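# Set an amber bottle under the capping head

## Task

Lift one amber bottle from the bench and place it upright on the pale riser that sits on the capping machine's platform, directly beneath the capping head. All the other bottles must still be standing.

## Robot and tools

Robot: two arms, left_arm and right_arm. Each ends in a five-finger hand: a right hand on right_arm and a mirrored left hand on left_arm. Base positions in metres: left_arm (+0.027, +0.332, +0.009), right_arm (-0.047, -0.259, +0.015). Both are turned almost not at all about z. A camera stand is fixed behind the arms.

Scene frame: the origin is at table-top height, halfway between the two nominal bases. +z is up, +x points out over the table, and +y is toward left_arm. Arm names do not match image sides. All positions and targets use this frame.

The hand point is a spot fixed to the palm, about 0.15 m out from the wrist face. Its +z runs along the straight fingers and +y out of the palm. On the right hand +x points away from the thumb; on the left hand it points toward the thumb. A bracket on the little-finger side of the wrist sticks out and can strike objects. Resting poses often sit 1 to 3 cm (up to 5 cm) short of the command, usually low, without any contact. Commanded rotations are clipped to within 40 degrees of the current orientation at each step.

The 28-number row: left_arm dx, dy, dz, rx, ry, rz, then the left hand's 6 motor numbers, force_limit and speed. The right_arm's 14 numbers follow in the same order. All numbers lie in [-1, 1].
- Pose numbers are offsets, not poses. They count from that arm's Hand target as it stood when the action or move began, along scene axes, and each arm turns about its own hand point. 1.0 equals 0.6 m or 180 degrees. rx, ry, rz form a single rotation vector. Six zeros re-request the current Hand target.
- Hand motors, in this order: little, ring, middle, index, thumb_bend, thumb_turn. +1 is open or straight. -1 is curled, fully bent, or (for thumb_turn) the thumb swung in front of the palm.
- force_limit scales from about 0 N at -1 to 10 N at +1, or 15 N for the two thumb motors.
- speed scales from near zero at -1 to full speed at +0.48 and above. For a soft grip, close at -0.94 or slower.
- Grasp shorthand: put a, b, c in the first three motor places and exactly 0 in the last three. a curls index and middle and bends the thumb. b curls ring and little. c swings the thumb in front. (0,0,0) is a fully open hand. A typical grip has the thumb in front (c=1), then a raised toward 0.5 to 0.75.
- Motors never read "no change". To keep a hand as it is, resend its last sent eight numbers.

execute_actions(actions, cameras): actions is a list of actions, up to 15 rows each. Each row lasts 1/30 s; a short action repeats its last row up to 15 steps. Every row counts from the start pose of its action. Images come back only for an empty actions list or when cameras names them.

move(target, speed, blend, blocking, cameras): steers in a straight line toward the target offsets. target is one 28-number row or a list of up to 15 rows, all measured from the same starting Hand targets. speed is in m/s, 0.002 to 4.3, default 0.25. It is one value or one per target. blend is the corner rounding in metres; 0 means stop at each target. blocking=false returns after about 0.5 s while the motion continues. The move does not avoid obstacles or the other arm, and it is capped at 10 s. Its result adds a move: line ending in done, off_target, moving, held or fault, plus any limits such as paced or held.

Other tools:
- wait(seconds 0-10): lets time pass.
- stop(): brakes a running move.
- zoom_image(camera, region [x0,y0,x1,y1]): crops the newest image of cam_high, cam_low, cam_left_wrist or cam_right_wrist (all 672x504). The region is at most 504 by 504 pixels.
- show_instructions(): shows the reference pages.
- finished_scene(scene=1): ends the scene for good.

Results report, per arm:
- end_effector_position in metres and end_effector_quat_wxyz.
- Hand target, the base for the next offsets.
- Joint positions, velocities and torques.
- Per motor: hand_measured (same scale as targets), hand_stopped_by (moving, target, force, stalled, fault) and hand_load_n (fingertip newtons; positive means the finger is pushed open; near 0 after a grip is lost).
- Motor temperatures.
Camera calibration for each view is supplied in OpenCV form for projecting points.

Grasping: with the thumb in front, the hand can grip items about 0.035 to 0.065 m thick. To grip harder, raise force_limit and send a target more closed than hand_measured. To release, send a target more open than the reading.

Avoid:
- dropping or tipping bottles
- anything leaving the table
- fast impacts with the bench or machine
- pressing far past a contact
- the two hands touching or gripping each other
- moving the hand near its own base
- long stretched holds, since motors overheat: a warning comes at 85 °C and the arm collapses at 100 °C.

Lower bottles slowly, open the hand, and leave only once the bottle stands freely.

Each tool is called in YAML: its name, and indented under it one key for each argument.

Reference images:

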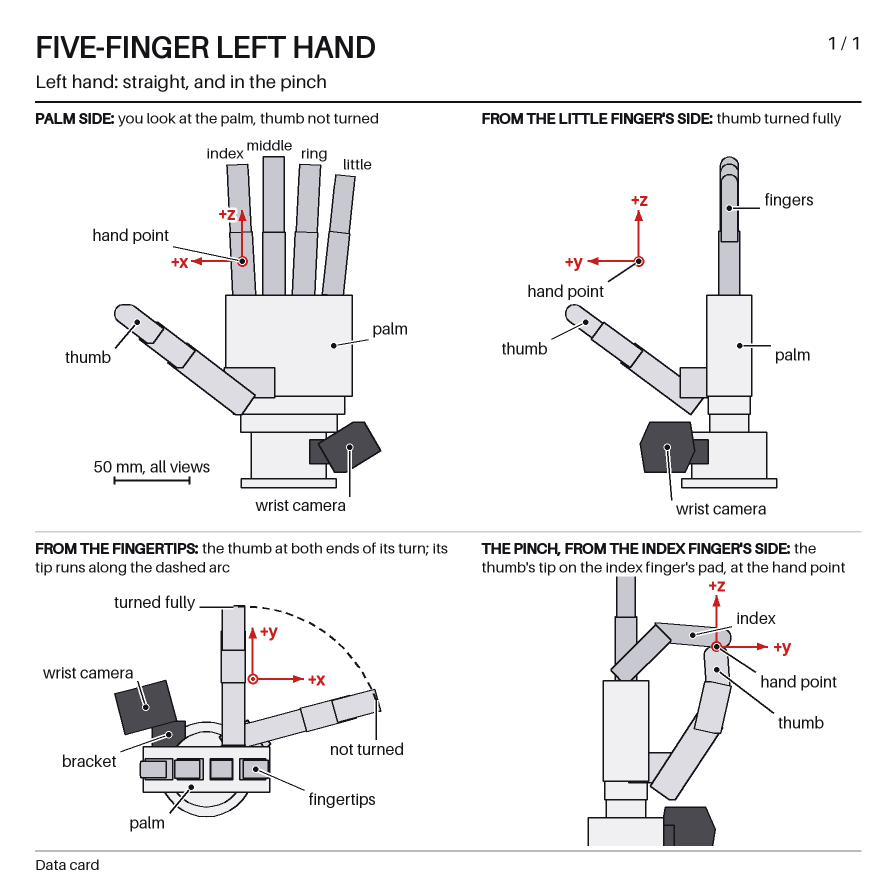

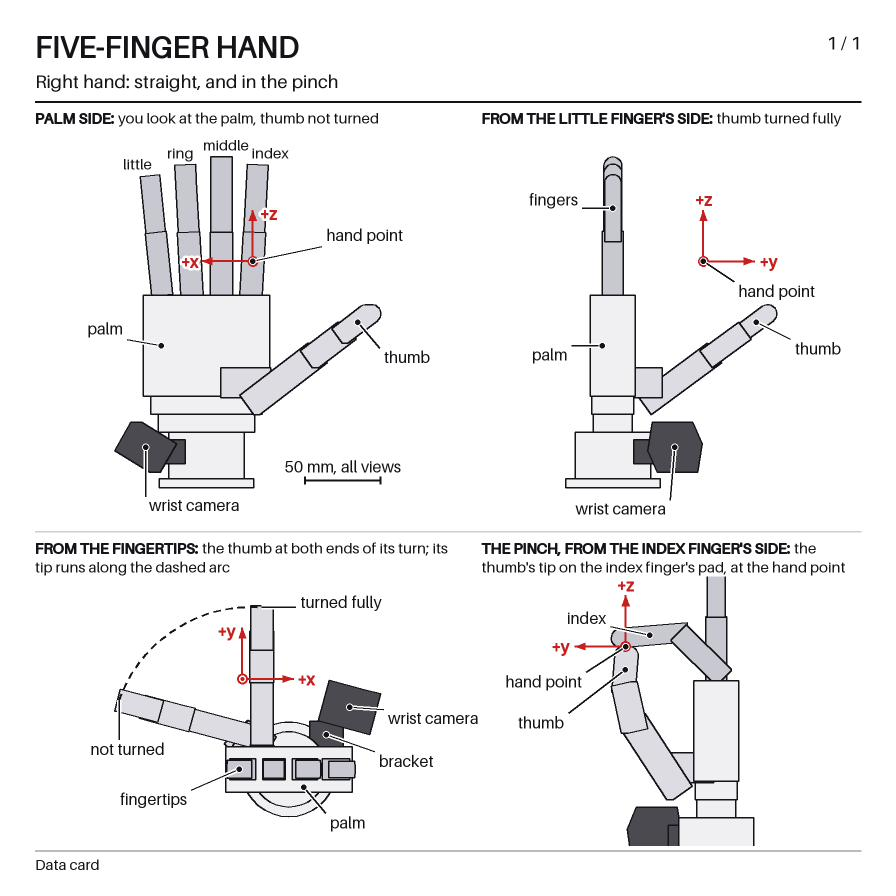

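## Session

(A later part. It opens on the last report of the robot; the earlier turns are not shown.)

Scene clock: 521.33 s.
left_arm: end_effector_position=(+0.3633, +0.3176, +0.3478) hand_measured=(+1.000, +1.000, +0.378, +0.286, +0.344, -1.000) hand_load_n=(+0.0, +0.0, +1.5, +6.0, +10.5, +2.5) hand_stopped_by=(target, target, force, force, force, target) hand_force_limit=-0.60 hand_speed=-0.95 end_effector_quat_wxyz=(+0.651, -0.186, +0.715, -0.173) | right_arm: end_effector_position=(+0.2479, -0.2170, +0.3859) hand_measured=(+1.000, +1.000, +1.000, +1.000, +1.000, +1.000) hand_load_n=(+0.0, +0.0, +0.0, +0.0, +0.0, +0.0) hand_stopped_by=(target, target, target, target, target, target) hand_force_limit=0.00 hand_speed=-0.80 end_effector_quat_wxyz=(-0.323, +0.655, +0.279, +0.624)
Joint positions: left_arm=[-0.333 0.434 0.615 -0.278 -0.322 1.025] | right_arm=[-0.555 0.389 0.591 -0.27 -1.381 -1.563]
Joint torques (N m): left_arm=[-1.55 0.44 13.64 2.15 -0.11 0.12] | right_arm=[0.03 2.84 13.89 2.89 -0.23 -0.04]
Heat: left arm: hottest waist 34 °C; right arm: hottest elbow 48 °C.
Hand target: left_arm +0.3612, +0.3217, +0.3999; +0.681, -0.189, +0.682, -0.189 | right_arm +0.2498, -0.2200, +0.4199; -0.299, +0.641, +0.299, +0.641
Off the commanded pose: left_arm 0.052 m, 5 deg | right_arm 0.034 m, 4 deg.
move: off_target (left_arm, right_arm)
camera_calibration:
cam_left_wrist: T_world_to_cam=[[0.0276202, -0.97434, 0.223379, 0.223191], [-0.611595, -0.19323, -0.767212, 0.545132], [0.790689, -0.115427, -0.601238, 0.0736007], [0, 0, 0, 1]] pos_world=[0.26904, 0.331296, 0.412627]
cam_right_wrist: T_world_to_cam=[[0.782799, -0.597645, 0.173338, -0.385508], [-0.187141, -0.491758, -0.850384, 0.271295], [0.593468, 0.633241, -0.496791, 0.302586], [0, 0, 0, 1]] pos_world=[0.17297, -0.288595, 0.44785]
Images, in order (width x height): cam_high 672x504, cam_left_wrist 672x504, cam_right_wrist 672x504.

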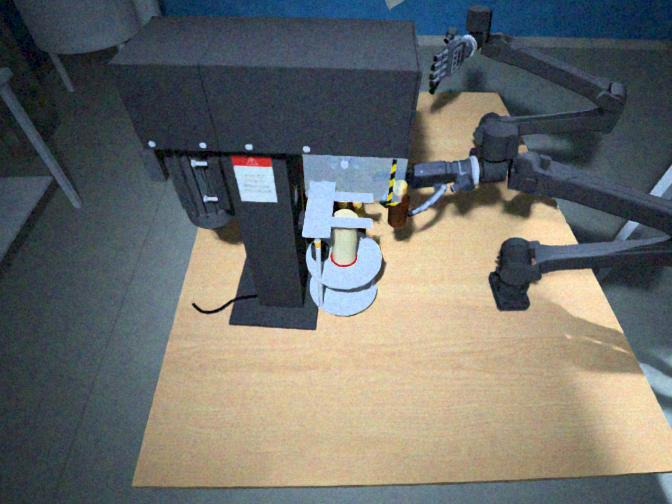

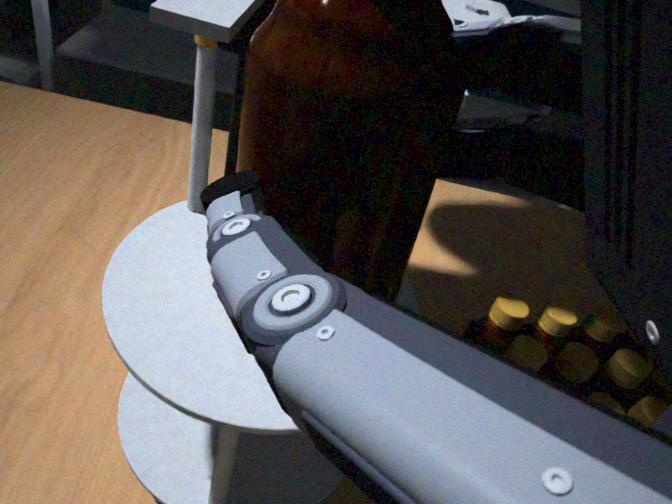

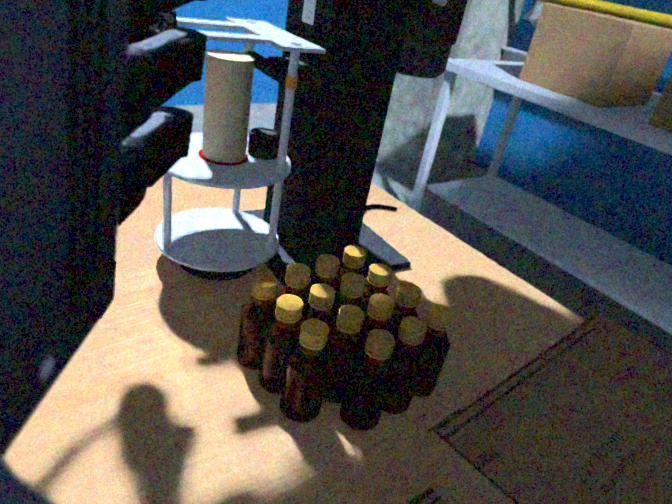

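move:
  target:
    - [0.004,0.015,0.02,0,-0.025,0,1,1,-0.24,-0.26,0.0,-1,-0.6,-0.95,0,0,0,0,0,0,1,1,1,1,1,1,0,-0.8]
  speed: 0.05
  cameras: ["cam_high", "cam_low", "cam_left_wrist", "cam_right_wrist"]

zoom_image:
  camera: "cam_high"
  region: [280, 150, 460, 285]

zoom_image:
  camera: "cam_low"
  region: [200, 100, 500, 325]

zoom_image:
  camera: "cam_right_wrist"
  region: [90, 0, 340, 190]

Scene clock: 529.67 s.
left_arm: end_effector_position=(+0.3654, +0.3247, +0.3674) hand_measured=(+1.000, +1.000, +0.378, +0.286, +0.344, -1.000) hand_load_n=(+0.0, +0.0, +1.5, +6.0, +11.0, +2.5) hand_stopped_by=(target, target, force, force, force, target) hand_force_limit=-0.60 hand_speed=-0.95 end_effector_quat_wxyz=(+0.674, -0.185, +0.690, -0.188) | right_arm: end_effector_position=(+0.2479, -0.2170, +0.3859) hand_measured=(+1.000, +1.000, +1.000, +1.000, +1.000, +1.000) hand_load_n=(+0.0, +0.0, +0.0, +0.0, +0.0, +0.0) hand_stopped_by=(target, target, target, target, target, target) hand_force_limit=0.00 hand_speed=-0.80 end_effector_quat_wxyz=(-0.323, +0.655, +0.279, +0.624)
Joint positions: left_arm=[-0.283 0.414 0.615 -0.222 -0.269 1.031] | right_arm=[-0.555 0.389 0.591 -0.27 -1.381 -1.563]
Joint torques (N m): left_arm=[-1.49 0.03 11.88 3.45 -0.03 0.25] | right_arm=[0.03 2.37 13.97 3.06 -0.26 -0.04]
Heat: left arm: hottest waist 34 °C; right arm: hottest elbow 48 °C.
Hand target: left_arm +0.3636, +0.3308, +0.4120; +0.707, -0.182, +0.655, -0.196 | right_arm +0.2498, -0.2200, +0.4199; -0.299, +0.641, +0.299, +0.641
Off the commanded pose: left_arm 0.045 m, 6 deg | right_arm 0.034 m, 4 deg.
move: off_target (left_arm, right_arm)
camera_calibration:
cam_left_wrist: T_world_to_cam=[[0.00815531, -0.969775, 0.243866, 0.223751], [-0.556228, -0.207063, -0.80482, 0.560846], [0.83099, -0.129082, -0.541104, 0.0521868], [0, 0, 0, 1]] pos_world=[0.266767, 0.339855, 0.425053]
cam_right_wrist: T_world_to_cam=[[0.782799, -0.597645, 0.173338, -0.385508], [-0.187141, -0.491758, -0.850384, 0.271295], [0.593468, 0.633241, -0.496791, 0.302586], [0, 0, 0, 1]] pos_world=[0.17297, -0.288595, 0.44785]

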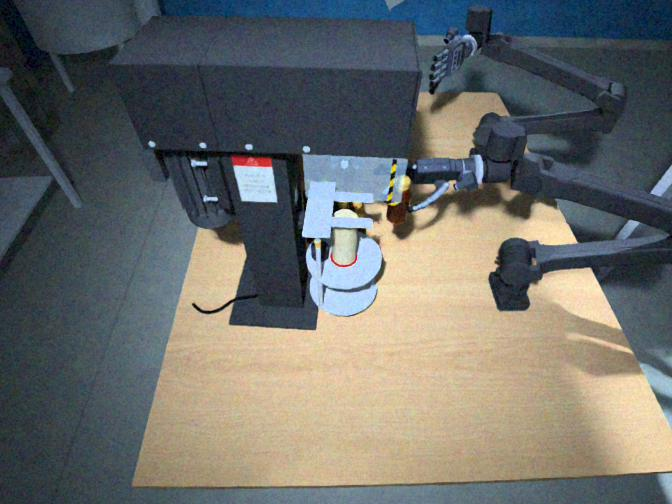

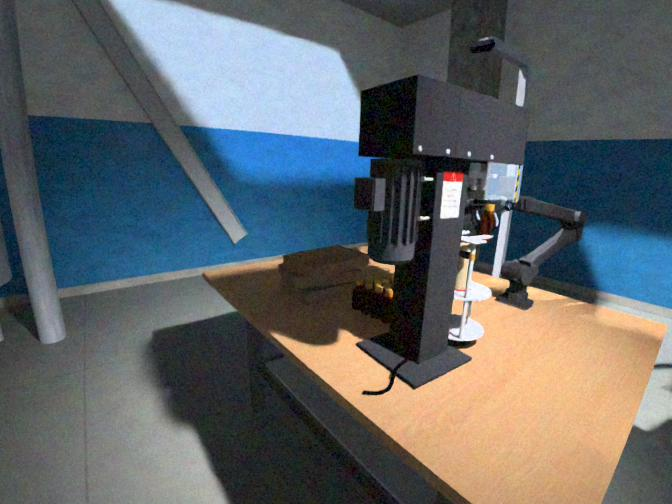

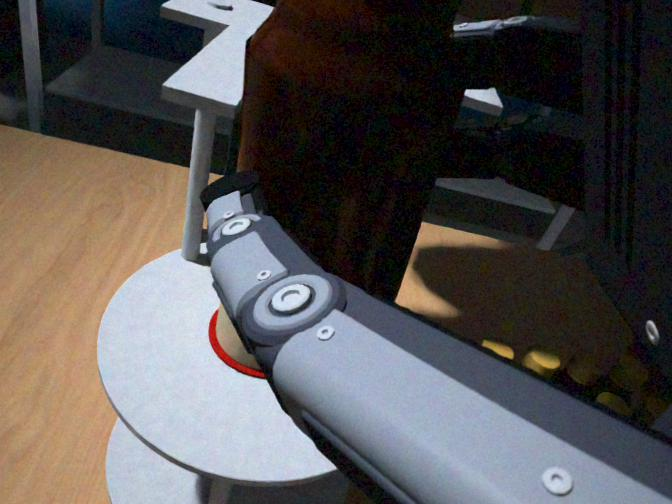

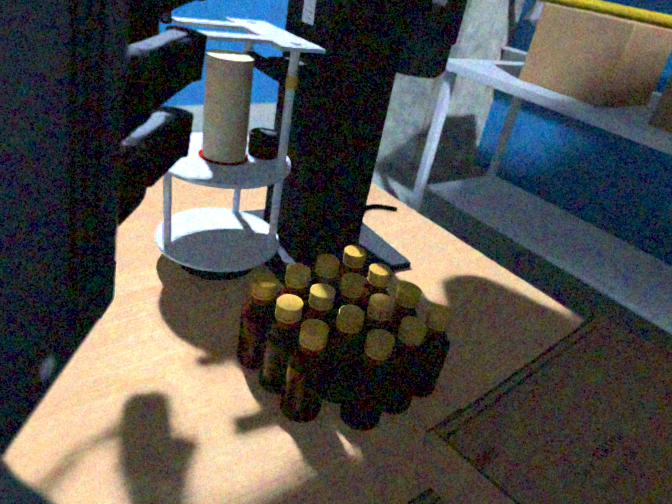

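Scaled by 2.800 from the camera's 672x504 image, which has a finer 960x720 frame.

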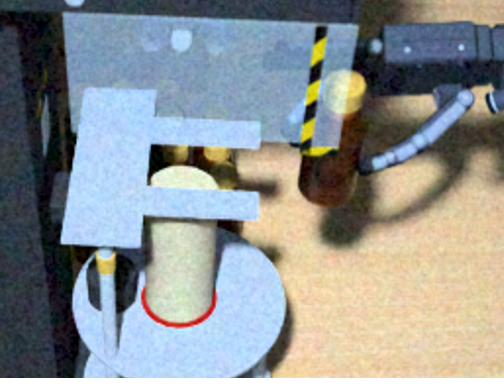

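Scaled by 1.680 from the camera's 672x504 image, which has a finer 960x720 frame.

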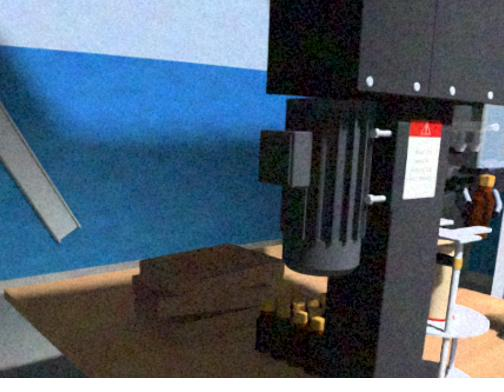

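Scaled by 2.016 from the camera's 672x504 image, which has a finer 960x720 frame.

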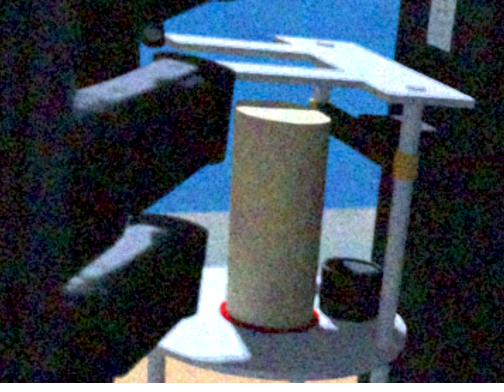

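zoom_image:
  camera: "cam_high"
  region: [300, 165, 420, 255]

zoom_image:
  camera: "cam_low"
  region: [430, 180, 550, 270]

zoom_image:
  camera: "cam_left_wrist"
  region: [90, 0, 594, 378]

Scaled by 4.200 from the camera's 672x504 image, which has a finer 960x720 frame.

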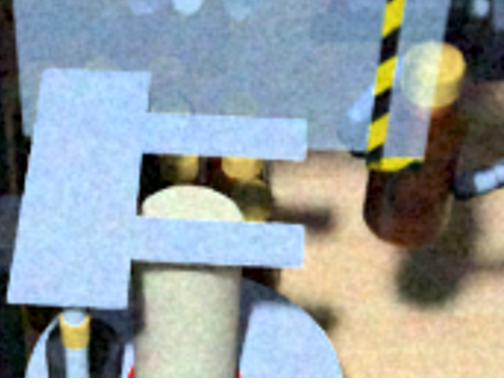

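Scaled by 4.200 from the camera's 672x504 image, which has a finer 960x720 frame.

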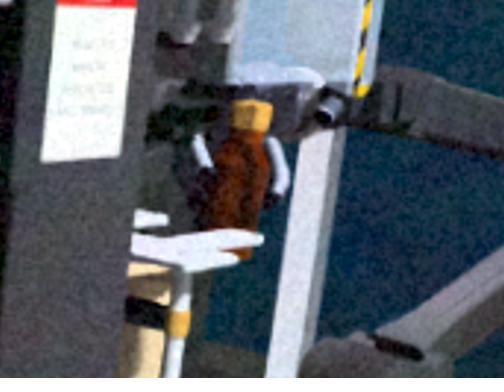

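Scaled by 1.000.

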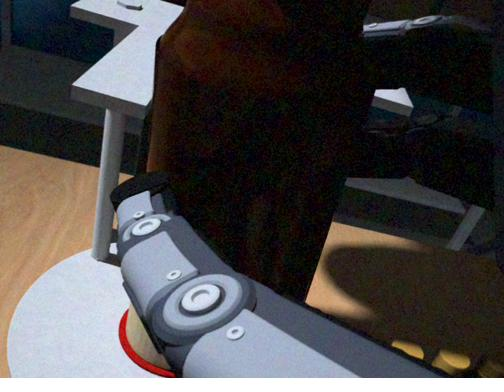

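move:
  target:
    - [0.025,0.003,0.025,0,0,0,1,1,-0.24,-0.26,0.0,-1,-0.6,-0.95,0,0,0,0.0435,-0.0332,0.093,1,1,1,1,1,1,0,-0.8]
  speed: 0.1
  cameras: ["cam_high", "cam_low", "cam_left_wrist", "cam_right_wrist"]

zoom_image:
  camera: "cam_high"
  region: [300, 165, 420, 255]

zoom_image:
  camera: "cam_low"
  region: [450, 190, 522, 244]

Scene clock: 595.27 s.
left_arm: end_effector_position=(+0.3735, +0.3275, +0.3660) hand_measured=(+1.000, +1.000, +0.378, +0.286, +0.344, -1.000) hand_load_n=(+0.0, +0.0, +2.0, +6.0, +10.5, +2.5) hand_stopped_by=(target, target, force, force, force, target) hand_force_limit=-0.60 hand_speed=-0.95 end_effector_quat_wxyz=(+0.669, -0.185, +0.695, -0.186) | right_arm: end_effector_position=(+0.2489, -0.2163, +0.4004) hand_measured=(+1.000, +1.000, +1.000, +1.000, +1.000, +1.000) hand_load_n=(+0.0, +0.5, +0.0, +0.0, +0.0, -0.5) hand_stopped_by=(target, target, target, target, target, target) hand_force_limit=0.00 hand_speed=-0.80 end_effector_quat_wxyz=(-0.354, +0.624, +0.333, +0.612)
Joint positions: left_arm=[-0.251 0.444 0.626 -0.218 -0.237 1.031] | right_arm=[-0.615 0.478 0.591 0.027 -1.577 -1.397]
Joint torques (N m): left_arm=[-1.67 1.44 14.22 3.51 -0.06 0.22] | right_arm=[-0.26 2.49 12.22 2.07 -0.07 -0.02]
Motor temperatures (°C): left_arm=[34 29 40 25 25 26] | right_arm=[27 25 49 24 24 24]
Heat: left arm: hottest elbow 40 °C; right arm: hottest elbow 49 °C.
Hand target: left_arm +0.3786, +0.3326, +0.4269; +0.707, -0.182, +0.655, -0.196 | right_arm +0.2498, -0.2201, +0.4198; -0.416, +0.535, +0.359, +0.642
Off the commanded pose: left_arm 0.061 m, 6 deg | right_arm 0.020 m, 13 deg.
joint sent to its limit (right arm) — joint 5 (wrist yaw), lower limit. The joint targets are off in orientation, not in position.
move: off_target (left_arm, right_arm)
camera_calibration:
cam_left_wrist: T_world_to_cam=[[0.0113004, -0.970601, 0.240429, 0.227063], [-0.56797, -0.204122, -0.797336, 0.565485], [0.822972, -0.127546, -0.553578, 0.0520937], [0, 0, 0, 1]] pos_world=[0.275741, 0.34246, 0.425127]
cam_right_wrist: T_world_to_cam=[[0.84855, -0.484224, 0.213285, -0.39628], [-0.0844283, -0.521844, -0.848852, 0.251513], [0.522336, 0.702286, -0.483693, 0.336137], [0, 0, 0, 1]] pos_world=[0.181921, -0.296702, 0.460605]

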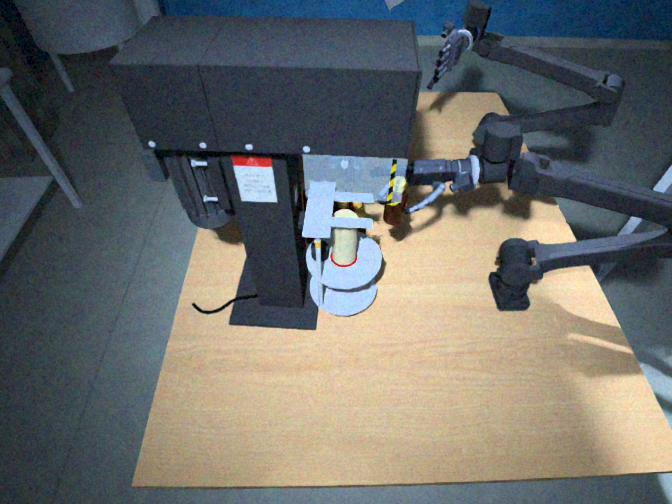

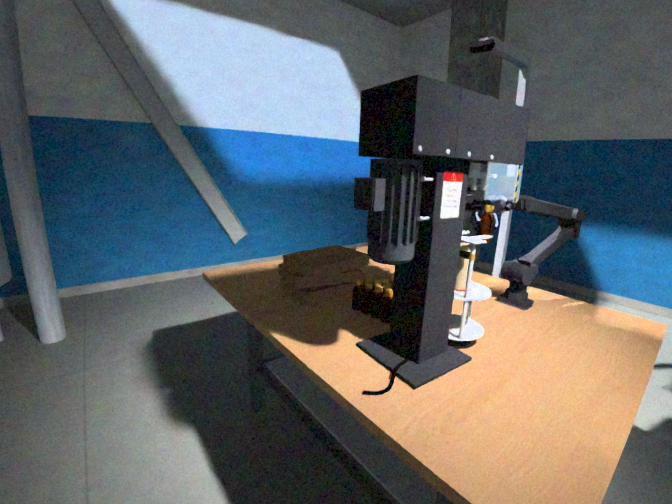

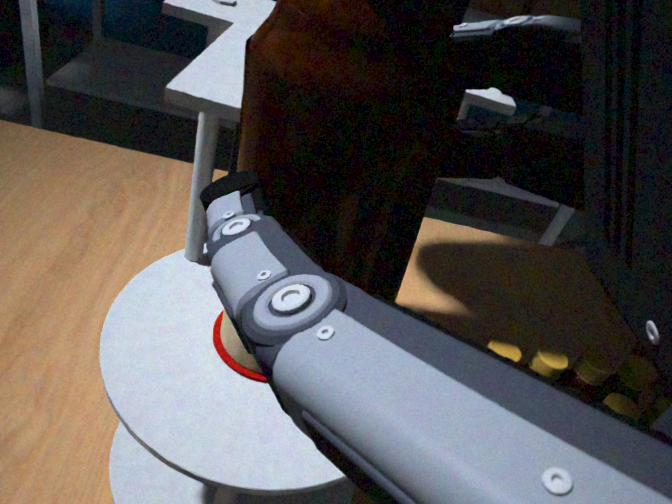

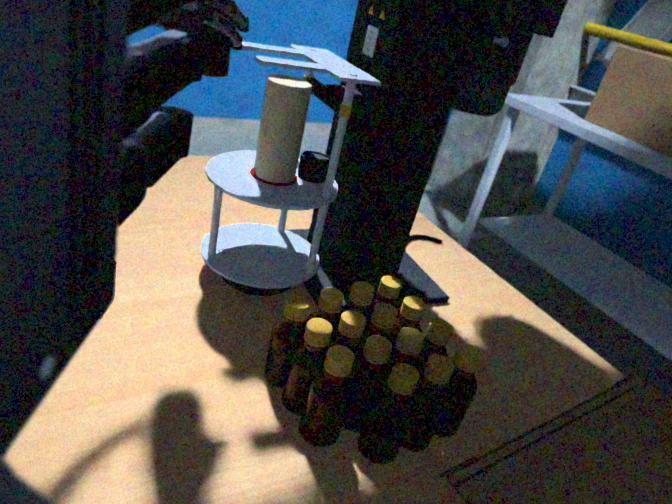

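Scaled by 4.200 from the camera's 672x504 image, which has a finer 960x720 frame.

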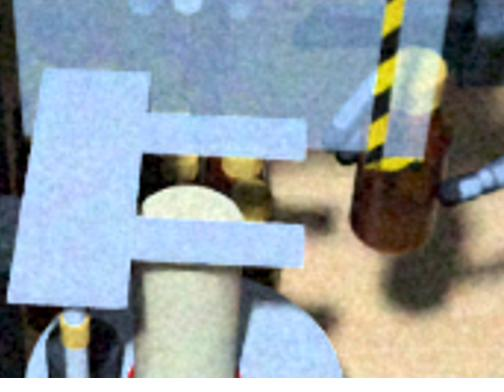

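Scaled by 7.000 from the camera's 672x504 image, which has a finer 960x720 frame.

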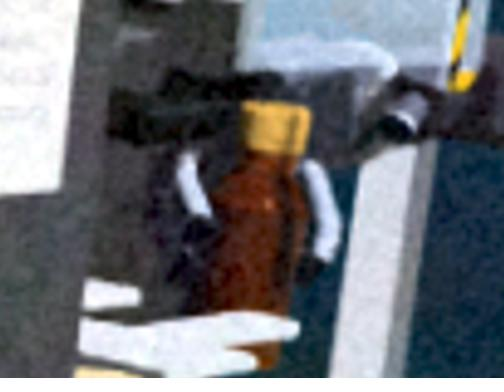

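zoom_image:
  camera: "cam_low"
  region: [450, 210, 510, 255]

zoom_image:
  camera: "cam_right_wrist"
  region: [160, 0, 400, 180]

Scaled by 8.400 from the camera's 672x504 image, which has a finer 960x720 frame.

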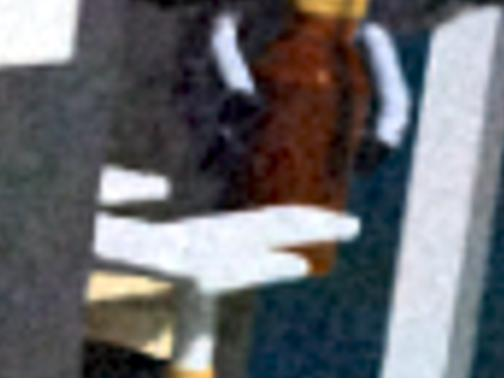

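Scaled by 2.100 from the camera's 672x504 image, which has a finer 960x720 frame.

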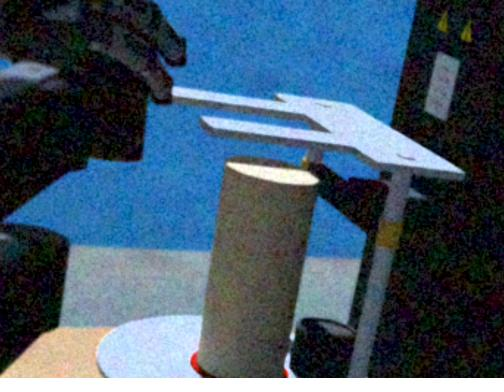

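zoom_image:
  camera: "cam_left_wrist"
  region: [140, 0, 300, 120]

zoom_image:
  camera: "cam_left_wrist"
  region: [420, 30, 580, 150]

Scaled by 3.150 from the camera's 672x504 image, which has a finer 960x720 frame.

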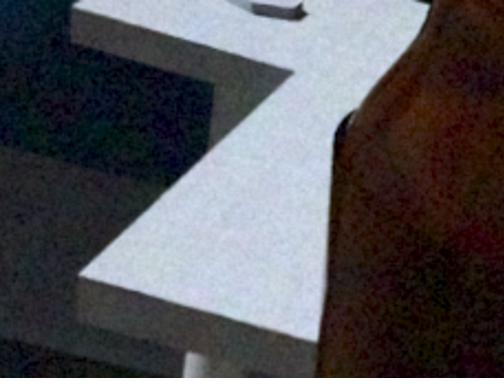

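Scaled by 3.150 from the camera's 672x504 image, which has a finer 960x720 frame.

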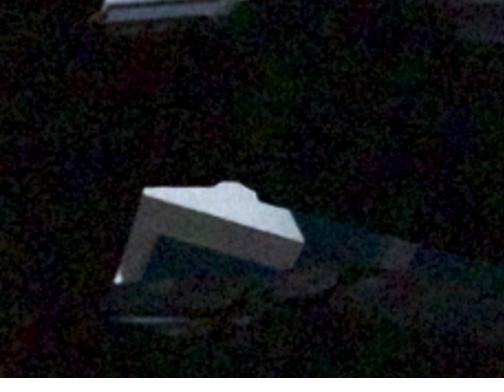

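zoom_image:
  camera: "cam_low"
  region: [468, 198, 504, 225]

zoom_image:
  camera: "cam_low"
  region: [462, 222, 502, 252]

Scaled by 14.000 from the camera's 672x504 image, which has a finer 960x720 frame.

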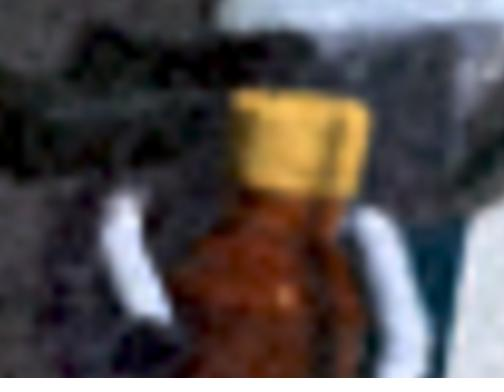

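Scaled by 12.600 from the camera's 672x504 image, which has a finer 960x720 frame.

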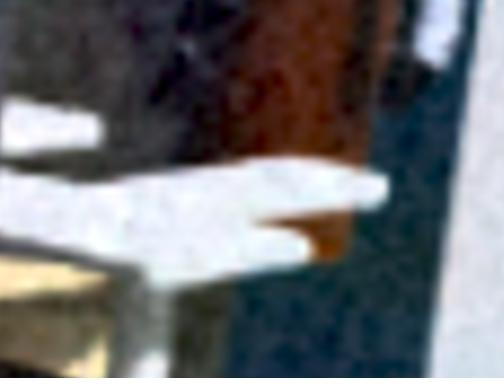

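move:
  target:
    - [0.045,-0.005,0.03,0,-0.012,0,1,1,-0.24,-0.26,0.0,-1,-0.6,-0.95,0,0,0,0,0,0,1,1,1,1,1,1,0,-0.8]
  speed: 0.06
  cameras: ["cam_high", "cam_low", "cam_left_wrist", "cam_right_wrist"]

zoom_image:
  camera: "cam_high"
  region: [300, 165, 420, 255]

zoom_image:
  camera: "cam_low"
  region: [455, 200, 511, 242]

zoom_image:
  camera: "cam_right_wrist"
  region: [160, 0, 400, 180]

Scene clock: 669.20 s.
left_arm: end_effector_position=(+0.4004, +0.3239, +0.3813) hand_measured=(+1.000, +1.000, +0.378, +0.286, +0.344, -1.000) hand_load_n=(+0.0, +0.0, +1.5, +6.0, +10.5, +2.5) hand_stopped_by=(target, target, force, force, force, target) hand_force_limit=-0.60 hand_speed=-0.95 end_effector_quat_wxyz=(+0.680, -0.184, +0.684, -0.190) | right_arm: end_effector_position=(+0.2489, -0.2163, +0.4004) hand_measured=(+1.000, +1.000, +1.000, +1.000, +1.000, +1.000) hand_load_n=(+0.0, +0.0, +0.0, +0.0, +0.0, +0.0) hand_stopped_by=(target, target, target, target, target, target) hand_force_limit=0.00 hand_speed=-0.80 end_effector_quat_wxyz=(-0.354, +0.624, +0.333, +0.612)
Joint positions: left_arm=[-0.235 0.536 0.662 -0.129 -0.22 1.035] | right_arm=[-0.615 0.478 0.591 0.027 -1.577 -1.397]
Joint torques (N m): left_arm=[-1.44 0.56 14.23 3.6 -0.01 0.28] | right_arm=[0.67 2.2 12.36 2.22 -0.08 -0.01]
Motor temperatures (°C): left_arm=[34 28 47 25 25 26] | right_arm=[27 25 48 24 24 24]
Heat: left arm: hottest elbow 47 °C; right arm: hottest elbow 48 °C.
Hand target: left_arm +0.4056, +0.3295, +0.4449; +0.719, -0.178, +0.642, -0.199 | right_arm +0.2498, -0.2201, +0.4198; -0.416, +0.535, +0.359, +0.642
Off the commanded pose: left_arm 0.064 m, 7 deg | right_arm 0.020 m, 13 deg.
joint sent to its limit (right arm) — joint 5 (wrist yaw), lower limit. The joint targets are off in orientation, not in position.
move: off_target (left_arm, right_arm)
camera_calibration:
cam_left_wrist: T_world_to_cam=[[0.00258995, -0.969636, 0.244538, 0.221263], [-0.54184, -0.206891, -0.81462, 0.589365], [0.840478, -0.130391, -0.525923, 0.0212633], [0, 0, 0, 1]] pos_world=[0.300897, 0.339252, 0.437184]
cam_right_wrist: T_world_to_cam=[[0.84855, -0.484224, 0.213285, -0.39628], [-0.0844283, -0.521844, -0.848852, 0.251513], [0.522336, 0.702286, -0.483693, 0.336137], [0, 0, 0, 1]] pos_world=[0.181921, -0.296702, 0.460605]

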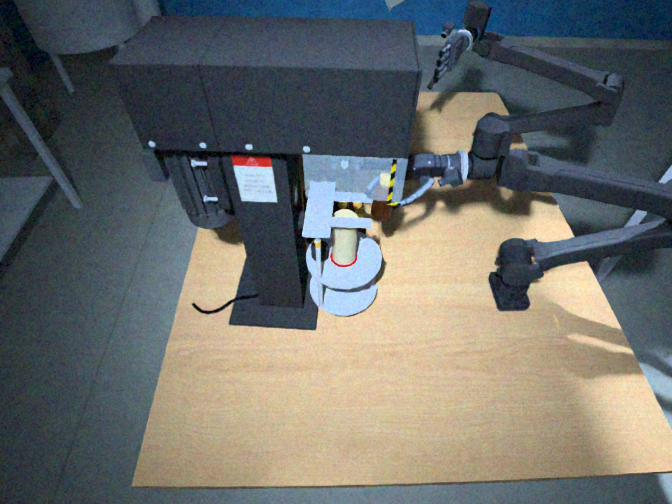

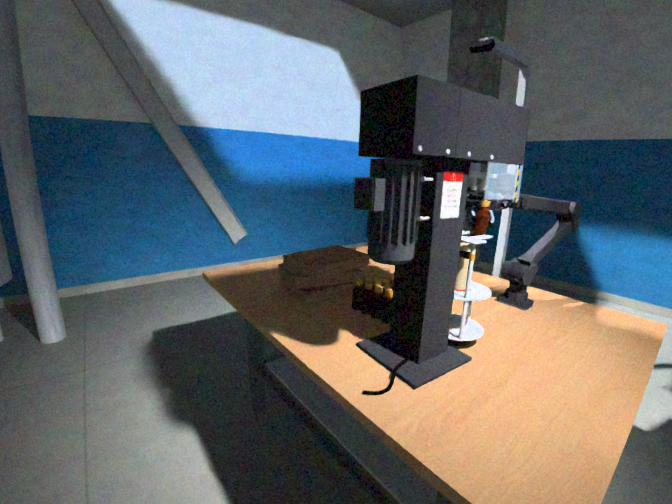

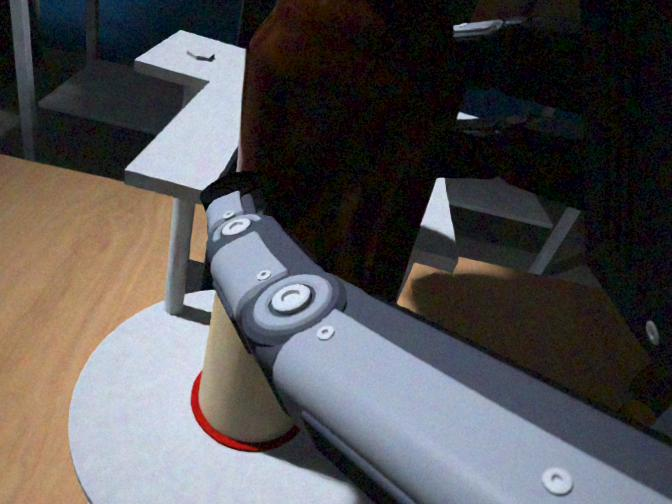

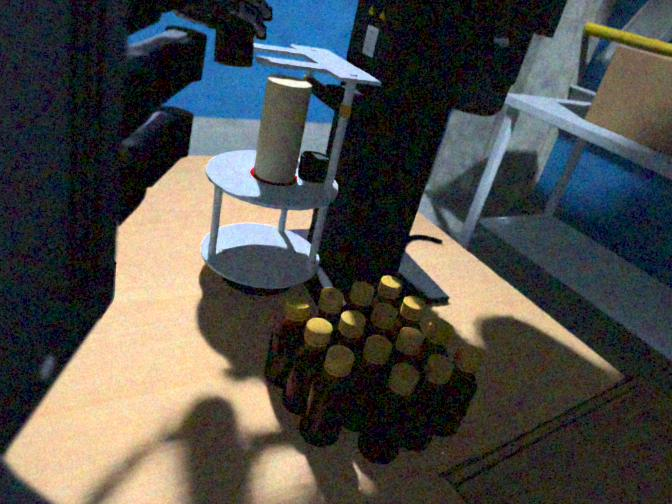

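Scaled by 4.200 from the camera's 672x504 image, which has a finer 960x720 frame.

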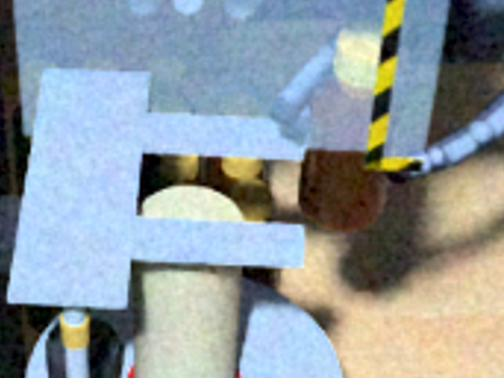

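Scaled by 9.000 from the camera's 672x504 image, which has a finer 960x720 frame.

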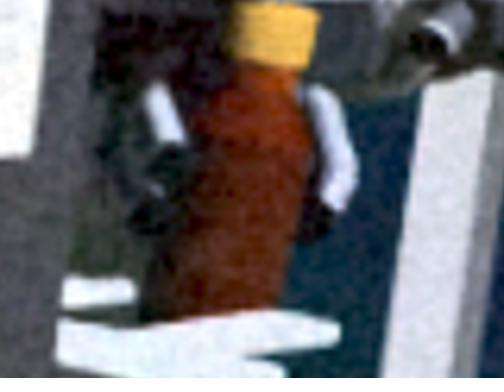

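Scaled by 2.100 from the camera's 672x504 image, which has a finer 960x720 frame.

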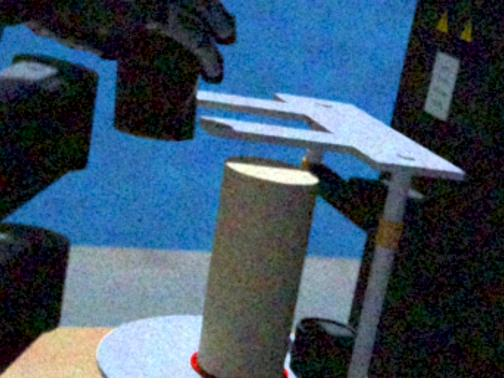

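move:
  target: [-0.008,0,-0.018,0,0,0,1,1,-0.24,-0.26,0.0,-1,-0.6,-0.95,0,0,0,0,0,0,1,1,1,1,1,1,0,-0.8]
  speed: 0.04
  cameras: ["cam_high","cam_left_wrist","cam_right_wrist"]

Scene clock: 676.40 s.
left_arm: end_effector_position=(+0.4013, +0.3239, +0.3855) hand_measured=(+1.000, +1.000, +0.378, +0.286, +0.344, -1.000) hand_load_n=(+0.0, +0.0, +1.5, +6.0, +10.5, +2.5) hand_stopped_by=(target, target, force, force, force, target) hand_force_limit=-0.60 hand_speed=-0.95 end_effector_quat_wxyz=(+0.685, -0.184, +0.678, -0.193) | right_arm: end_effector_position=(+0.2489, -0.2163, +0.4004) hand_measured=(+1.000, +1.000, +1.000, +1.000, +1.000, +1.000) hand_load_n=(+0.0, +0.0, +0.0, +0.0, +0.0, +0.0) hand_stopped_by=(target, target, target, target, target, target) hand_force_limit=0.00 hand_speed=-0.80 end_effector_quat_wxyz=(-0.354, +0.624, +0.333, +0.612)
Joint positions: left_arm=[-0.235 0.536 0.662 -0.112 -0.221 1.036] | right_arm=[-0.615 0.478 0.591 0.027 -1.577 -1.397]
Joint torques (N m): left_arm=[-1.67 -0.56 12.23 3.59 -0.08 0.25] | right_arm=[0.03 2.08 12.36 1.96 -0.03 -0.02]
Heat: left arm: hottest elbow 48 °C; right arm: hottest elbow 48 °C.
Hand target: left_arm +0.4008, +0.3295, +0.4342; +0.719, -0.178, +0.641, -0.199 | right_arm +0.2498, -0.2201, +0.4198; -0.416, +0.535, +0.359, +0.642
Off the commanded pose: left_arm 0.049 m, 6 deg | right_arm 0.020 m, 13 deg.
joint sent to its limit (right arm) — joint 5 (wrist yaw), lower limit. The joint targets are off in orientation, not in position.
move: off_target (left_arm, right_arm)
camera_calibration:
cam_left_wrist: T_world_to_cam=[[-0.000252266, -0.968787, 0.247894, 0.219829], [-0.528576, -0.210305, -0.822423, 0.592006], [0.848886, -0.131238, -0.512025, 0.0143135], [0, 0, 0, 1]] pos_world=[0.300825, 0.339348, 0.439714]
cam_right_wrist: T_world_to_cam=[[0.84855, -0.484224, 0.213285, -0.39628], [-0.0844283, -0.521844, -0.848852, 0.251513], [0.522336, 0.702286, -0.483693, 0.336137], [0, 0, 0, 1]] pos_world=[0.181921, -0.296702, 0.460605]
Images, in order (width x height): cam_high 672x504, cam_left_wrist 672x504, cam_right_wrist 672x504.

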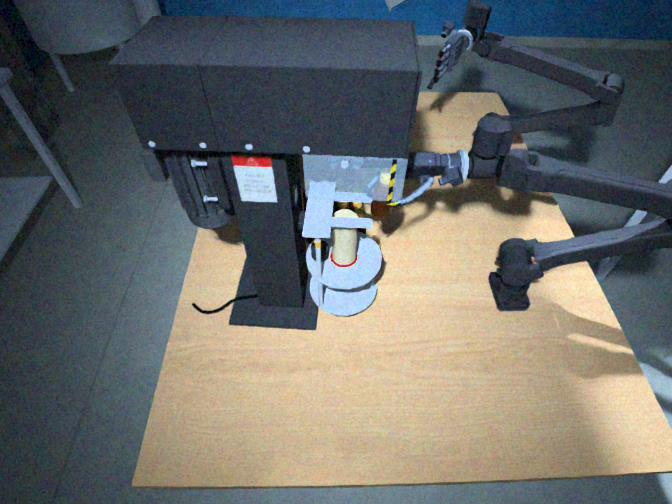

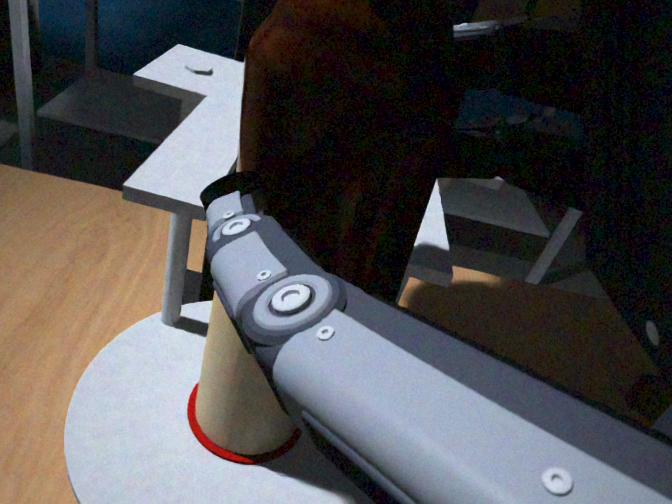

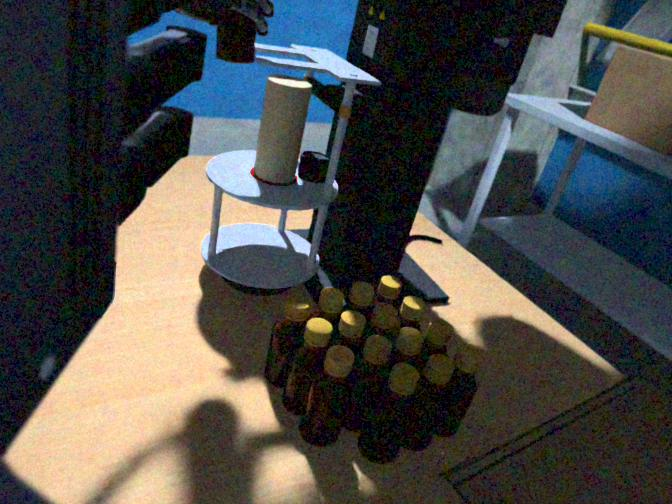

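move:
  target: [-0.006,0,-0.022,0,0.004,0,1,1,-0.24,-0.26,0.0,-1,-0.6,-0.95,0,0,0,0,0,0,1,1,1,1,1,1,0,-0.8]
  speed: 0.04

Scene clock: 679.07 s.
left_arm: end_effector_position=(+0.4010, +0.3240, +0.3869) hand_measured=(+1.000, +1.000, +0.378, +0.286, +0.344, -1.000) hand_load_n=(+0.0, +0.0, +1.5, +6.0, +10.5, +2.5) hand_stopped_by=(target, target, force, force, force, target) hand_force_limit=-0.60 hand_speed=-0.95 end_effector_quat_wxyz=(+0.687, -0.183, +0.676, -0.193) | right_arm: end_effector_position=(+0.2489, -0.2163, +0.4004) hand_measured=(+1.000, +1.000, +1.000, +1.000, +1.000, +1.000) hand_load_n=(+0.0, +0.0, +0.0, +0.0, +0.0, +0.0) hand_stopped_by=(target, target, target, target, target, target) hand_force_limit=0.00 hand_speed=-0.80 end_effector_quat_wxyz=(-0.354, +0.624, +0.333, +0.612)
Joint positions: left_arm=[-0.235 0.534 0.662 -0.109 -0.221 1.036] | right_arm=[-0.615 0.478 0.591 0.027 -1.577 -1.397]
Joint torques (N m): left_arm=[-1.96 -1.61 10.48 3.49 -0.15 0.21] | right_arm=[0.32 2.9 12.57 1.87 -0.08 -0.02]
Heat: left arm: hottest elbow 48 °C; right arm: hottest elbow 48 °C.
Hand target: left_arm +0.3972, +0.3295, +0.4210; +0.715, -0.179, +0.646, -0.198 | right_arm +0.2498, -0.2201, +0.4198; -0.416, +0.535, +0.359, +0.642
Off the commanded pose: left_arm 0.035 m, 5 deg | right_arm 0.020 m, 13 deg.
joint sent to its limit (right arm) — joint 5 (wrist yaw), lower limit. The joint targets are off in orientation, not in position.
move: off_target (left_arm, right_arm)

move:
  target: [-0.004,0,-0.022,0,0.004,0,1,1,-0.24,-0.26,0.0,-1,-0.6,-0.95,0,0,0,0,0,0,1,1,1,1,1,1,0,-0.8]
  speed: 0.04

Scene clock: 681.03 s.
left_arm: end_effector_position=(+0.3982, +0.3247, +0.3755) hand_measured=(+1.000, +1.000, +0.378, +0.286, +0.344, -1.000) hand_load_n=(+0.0, +0.0, +1.5, +6.0, +10.5, +2.5) hand_stopped_by=(target, target, force, force, force, target) hand_force_limit=-0.60 hand_speed=-0.95 end_effector_quat_wxyz=(+0.684, -0.184, +0.680, -0.192) | right_arm: end_effector_position=(+0.2489, -0.2163, +0.4004) hand_measured=(+1.000, +1.000, +1.000, +1.000, +1.000, +1.000) hand_load_n=(+0.0, +0.0, +0.0, +0.0, +0.0, +0.0) hand_stopped_by=(target, target, target, target, target, target) hand_force_limit=0.00 hand_speed=-0.80 end_effector_quat_wxyz=(-0.354, +0.624, +0.333, +0.612)
Joint positions: left_arm=[-0.235 0.522 0.637 -0.106 -0.221 1.036] | right_arm=[-0.615 0.478 0.591 0.027 -1.577 -1.397]
Joint torques (N m): left_arm=[-1.96 -1.32 10.33 3.48 -0.23 0.21] | right_arm=[0.44 2.37 12.49 1.85 -0.05 -0.03]
Heat: left arm: hottest elbow 48 °C; right arm: hottest elbow 48 °C.
Hand target: left_arm +0.3948, +0.3295, +0.4080; +0.711, -0.181, +0.650, -0.197 | right_arm +0.2498, -0.2201, +0.4198; -0.416, +0.535, +0.359, +0.642
Off the commanded pose: left_arm 0.033 m, 5 deg | right_arm 0.020 m, 13 deg.
joint sent to its limit (right arm) — joint 5 (wrist yaw), lower limit. The joint targets are off in orientation, not in position.
move: off_target (left_arm, right_arm)

move:
  target: [-0.002,0,-0.008,0,0.008,0,1,1,-0.24,-0.26,0.0,-1,-0.6,-0.95,0,0,0,0,0,0,1,1,1,1,1,1,0,-0.8]
  speed: 0.04
  cameras: ["cam_high","cam_left_wrist","cam_right_wrist"]

Scene clock: 683.37 s.
left_arm: end_effector_position=(+0.3976, +0.3250, +0.3763) hand_measured=(+1.000, +1.000, +0.378, +0.286, +0.344, -1.000) hand_load_n=(+0.0, +0.0, +2.0, +6.0, +10.5, +2.5) hand_stopped_by=(target, target, force, force, force, target) hand_force_limit=-0.60 hand_speed=-0.95 end_effector_quat_wxyz=(+0.685, -0.184, +0.679, -0.192) | right_arm: end_effector_position=(+0.2489, -0.2163, +0.4004) hand_measured=(+1.000, +1.000, +1.000, +1.000, +1.000, +1.000) hand_load_n=(+0.0, +0.0, +0.0, +0.0, +0.0, +0.0) hand_stopped_by=(target, target, target, target, target, target) hand_force_limit=0.00 hand_speed=-0.80 end_effector_quat_wxyz=(-0.354, +0.624, +0.333, +0.612)
Joint positions: left_arm=[-0.235 0.52 0.637 -0.106 -0.222 1.036] | right_arm=[-0.615 0.478 0.591 0.027 -1.577 -1.397]
Joint torques (N m): left_arm=[-2.08 -0.73 10.63 2.3 -0.16 0.17] | right_arm=[-0.44 1.44 12.4 2.09 -0.07 0.02]
Heat: left arm: hottest elbow 47 °C; right arm: hottest elbow 48 °C.
Hand target: left_arm +0.3936, +0.3295, +0.4031; +0.703, -0.183, +0.659, -0.195 | right_arm +0.2498, -0.2201, +0.4198; -0.416, +0.535, +0.359, +0.642
Off the commanded pose: left_arm 0.028 m, 3 deg | right_arm 0.020 m, 13 deg.
joint sent to its limit (right arm) — joint 5 (wrist yaw), lower limit. The joint targets are off in orientation, not in position.
move: off_target (left_arm, right_arm)
camera_calibration:
cam_left_wrist: T_world_to_cam=[[0.00171466, -0.96898, 0.247134, 0.222695], [-0.53107, -0.210286, -0.820819, 0.583145], [0.847326, -0.129838, -0.514957, 0.014149], [0, 0, 0, 1]] pos_world=[0.29732, 0.340251, 0.430907]
cam_right_wrist: T_world_to_cam=[[0.84855, -0.484224, 0.213285, -0.39628], [-0.0844283, -0.521844, -0.848852, 0.251513], [0.522336, 0.702286, -0.483693, 0.336137], [0, 0, 0, 1]] pos_world=[0.181921, -0.296702, 0.460605]
Images, in order (width x height): cam_high 672x504, cam_left_wrist 672x504, cam_right_wrist 672x504.

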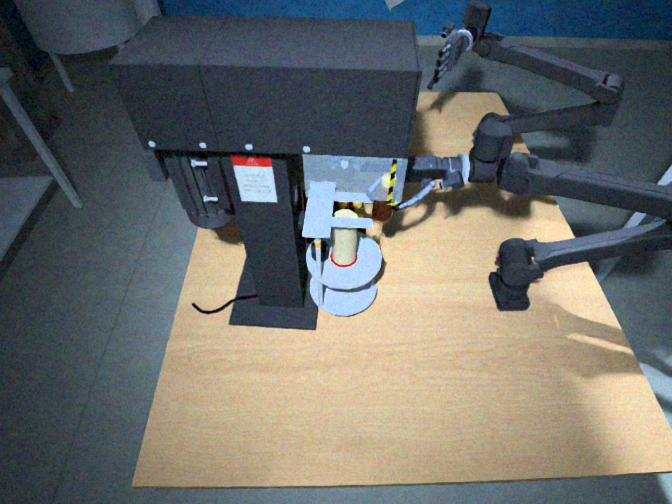

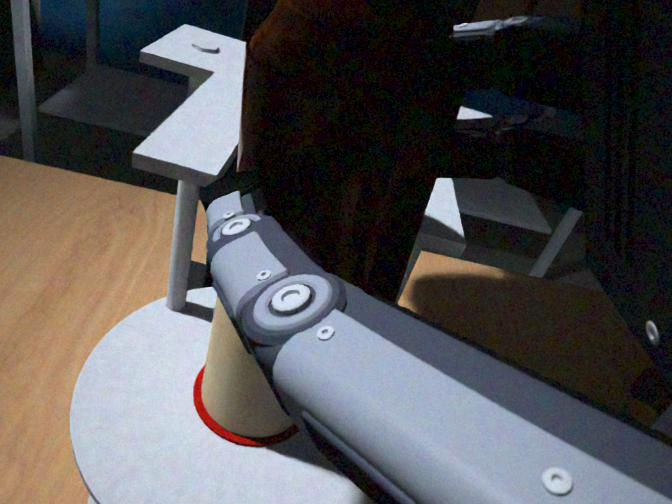

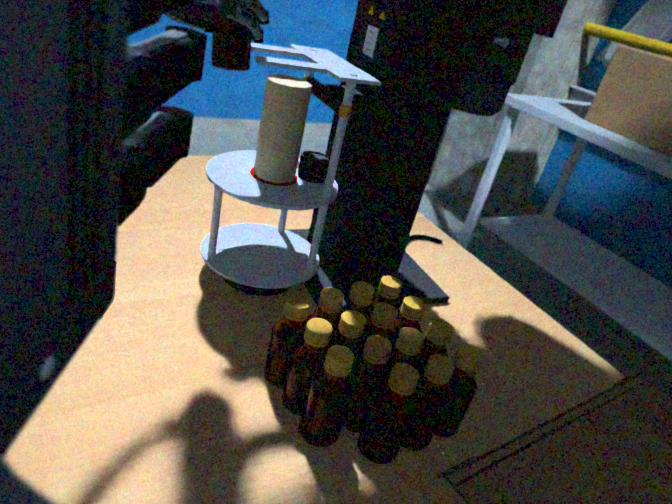

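zoom_image:
  camera: "cam_high"
  region: [300, 165, 420, 255]

zoom_image:
  camera: "cam_right_wrist"
  region: [160, 0, 400, 180]

zoom_image:
  camera: "cam_left_wrist"
  region: [100, 0, 504, 303]

Scaled by 4.200 from the camera's 672x504 image, which has a finer 960x720 frame.

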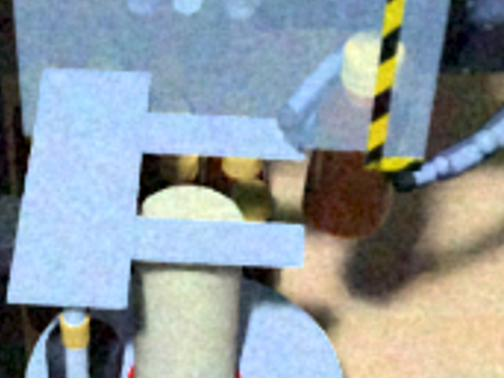

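Scaled by 2.100 from the camera's 672x504 image, which has a finer 960x720 frame.

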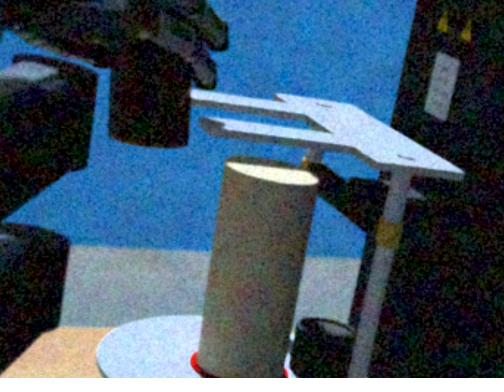

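Scaled by 1.248 from the camera's 672x504 image, which has a finer 960x720 frame.

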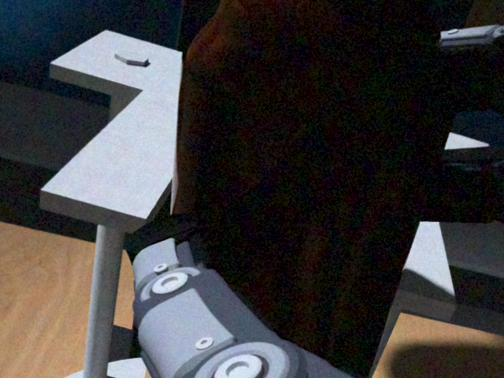

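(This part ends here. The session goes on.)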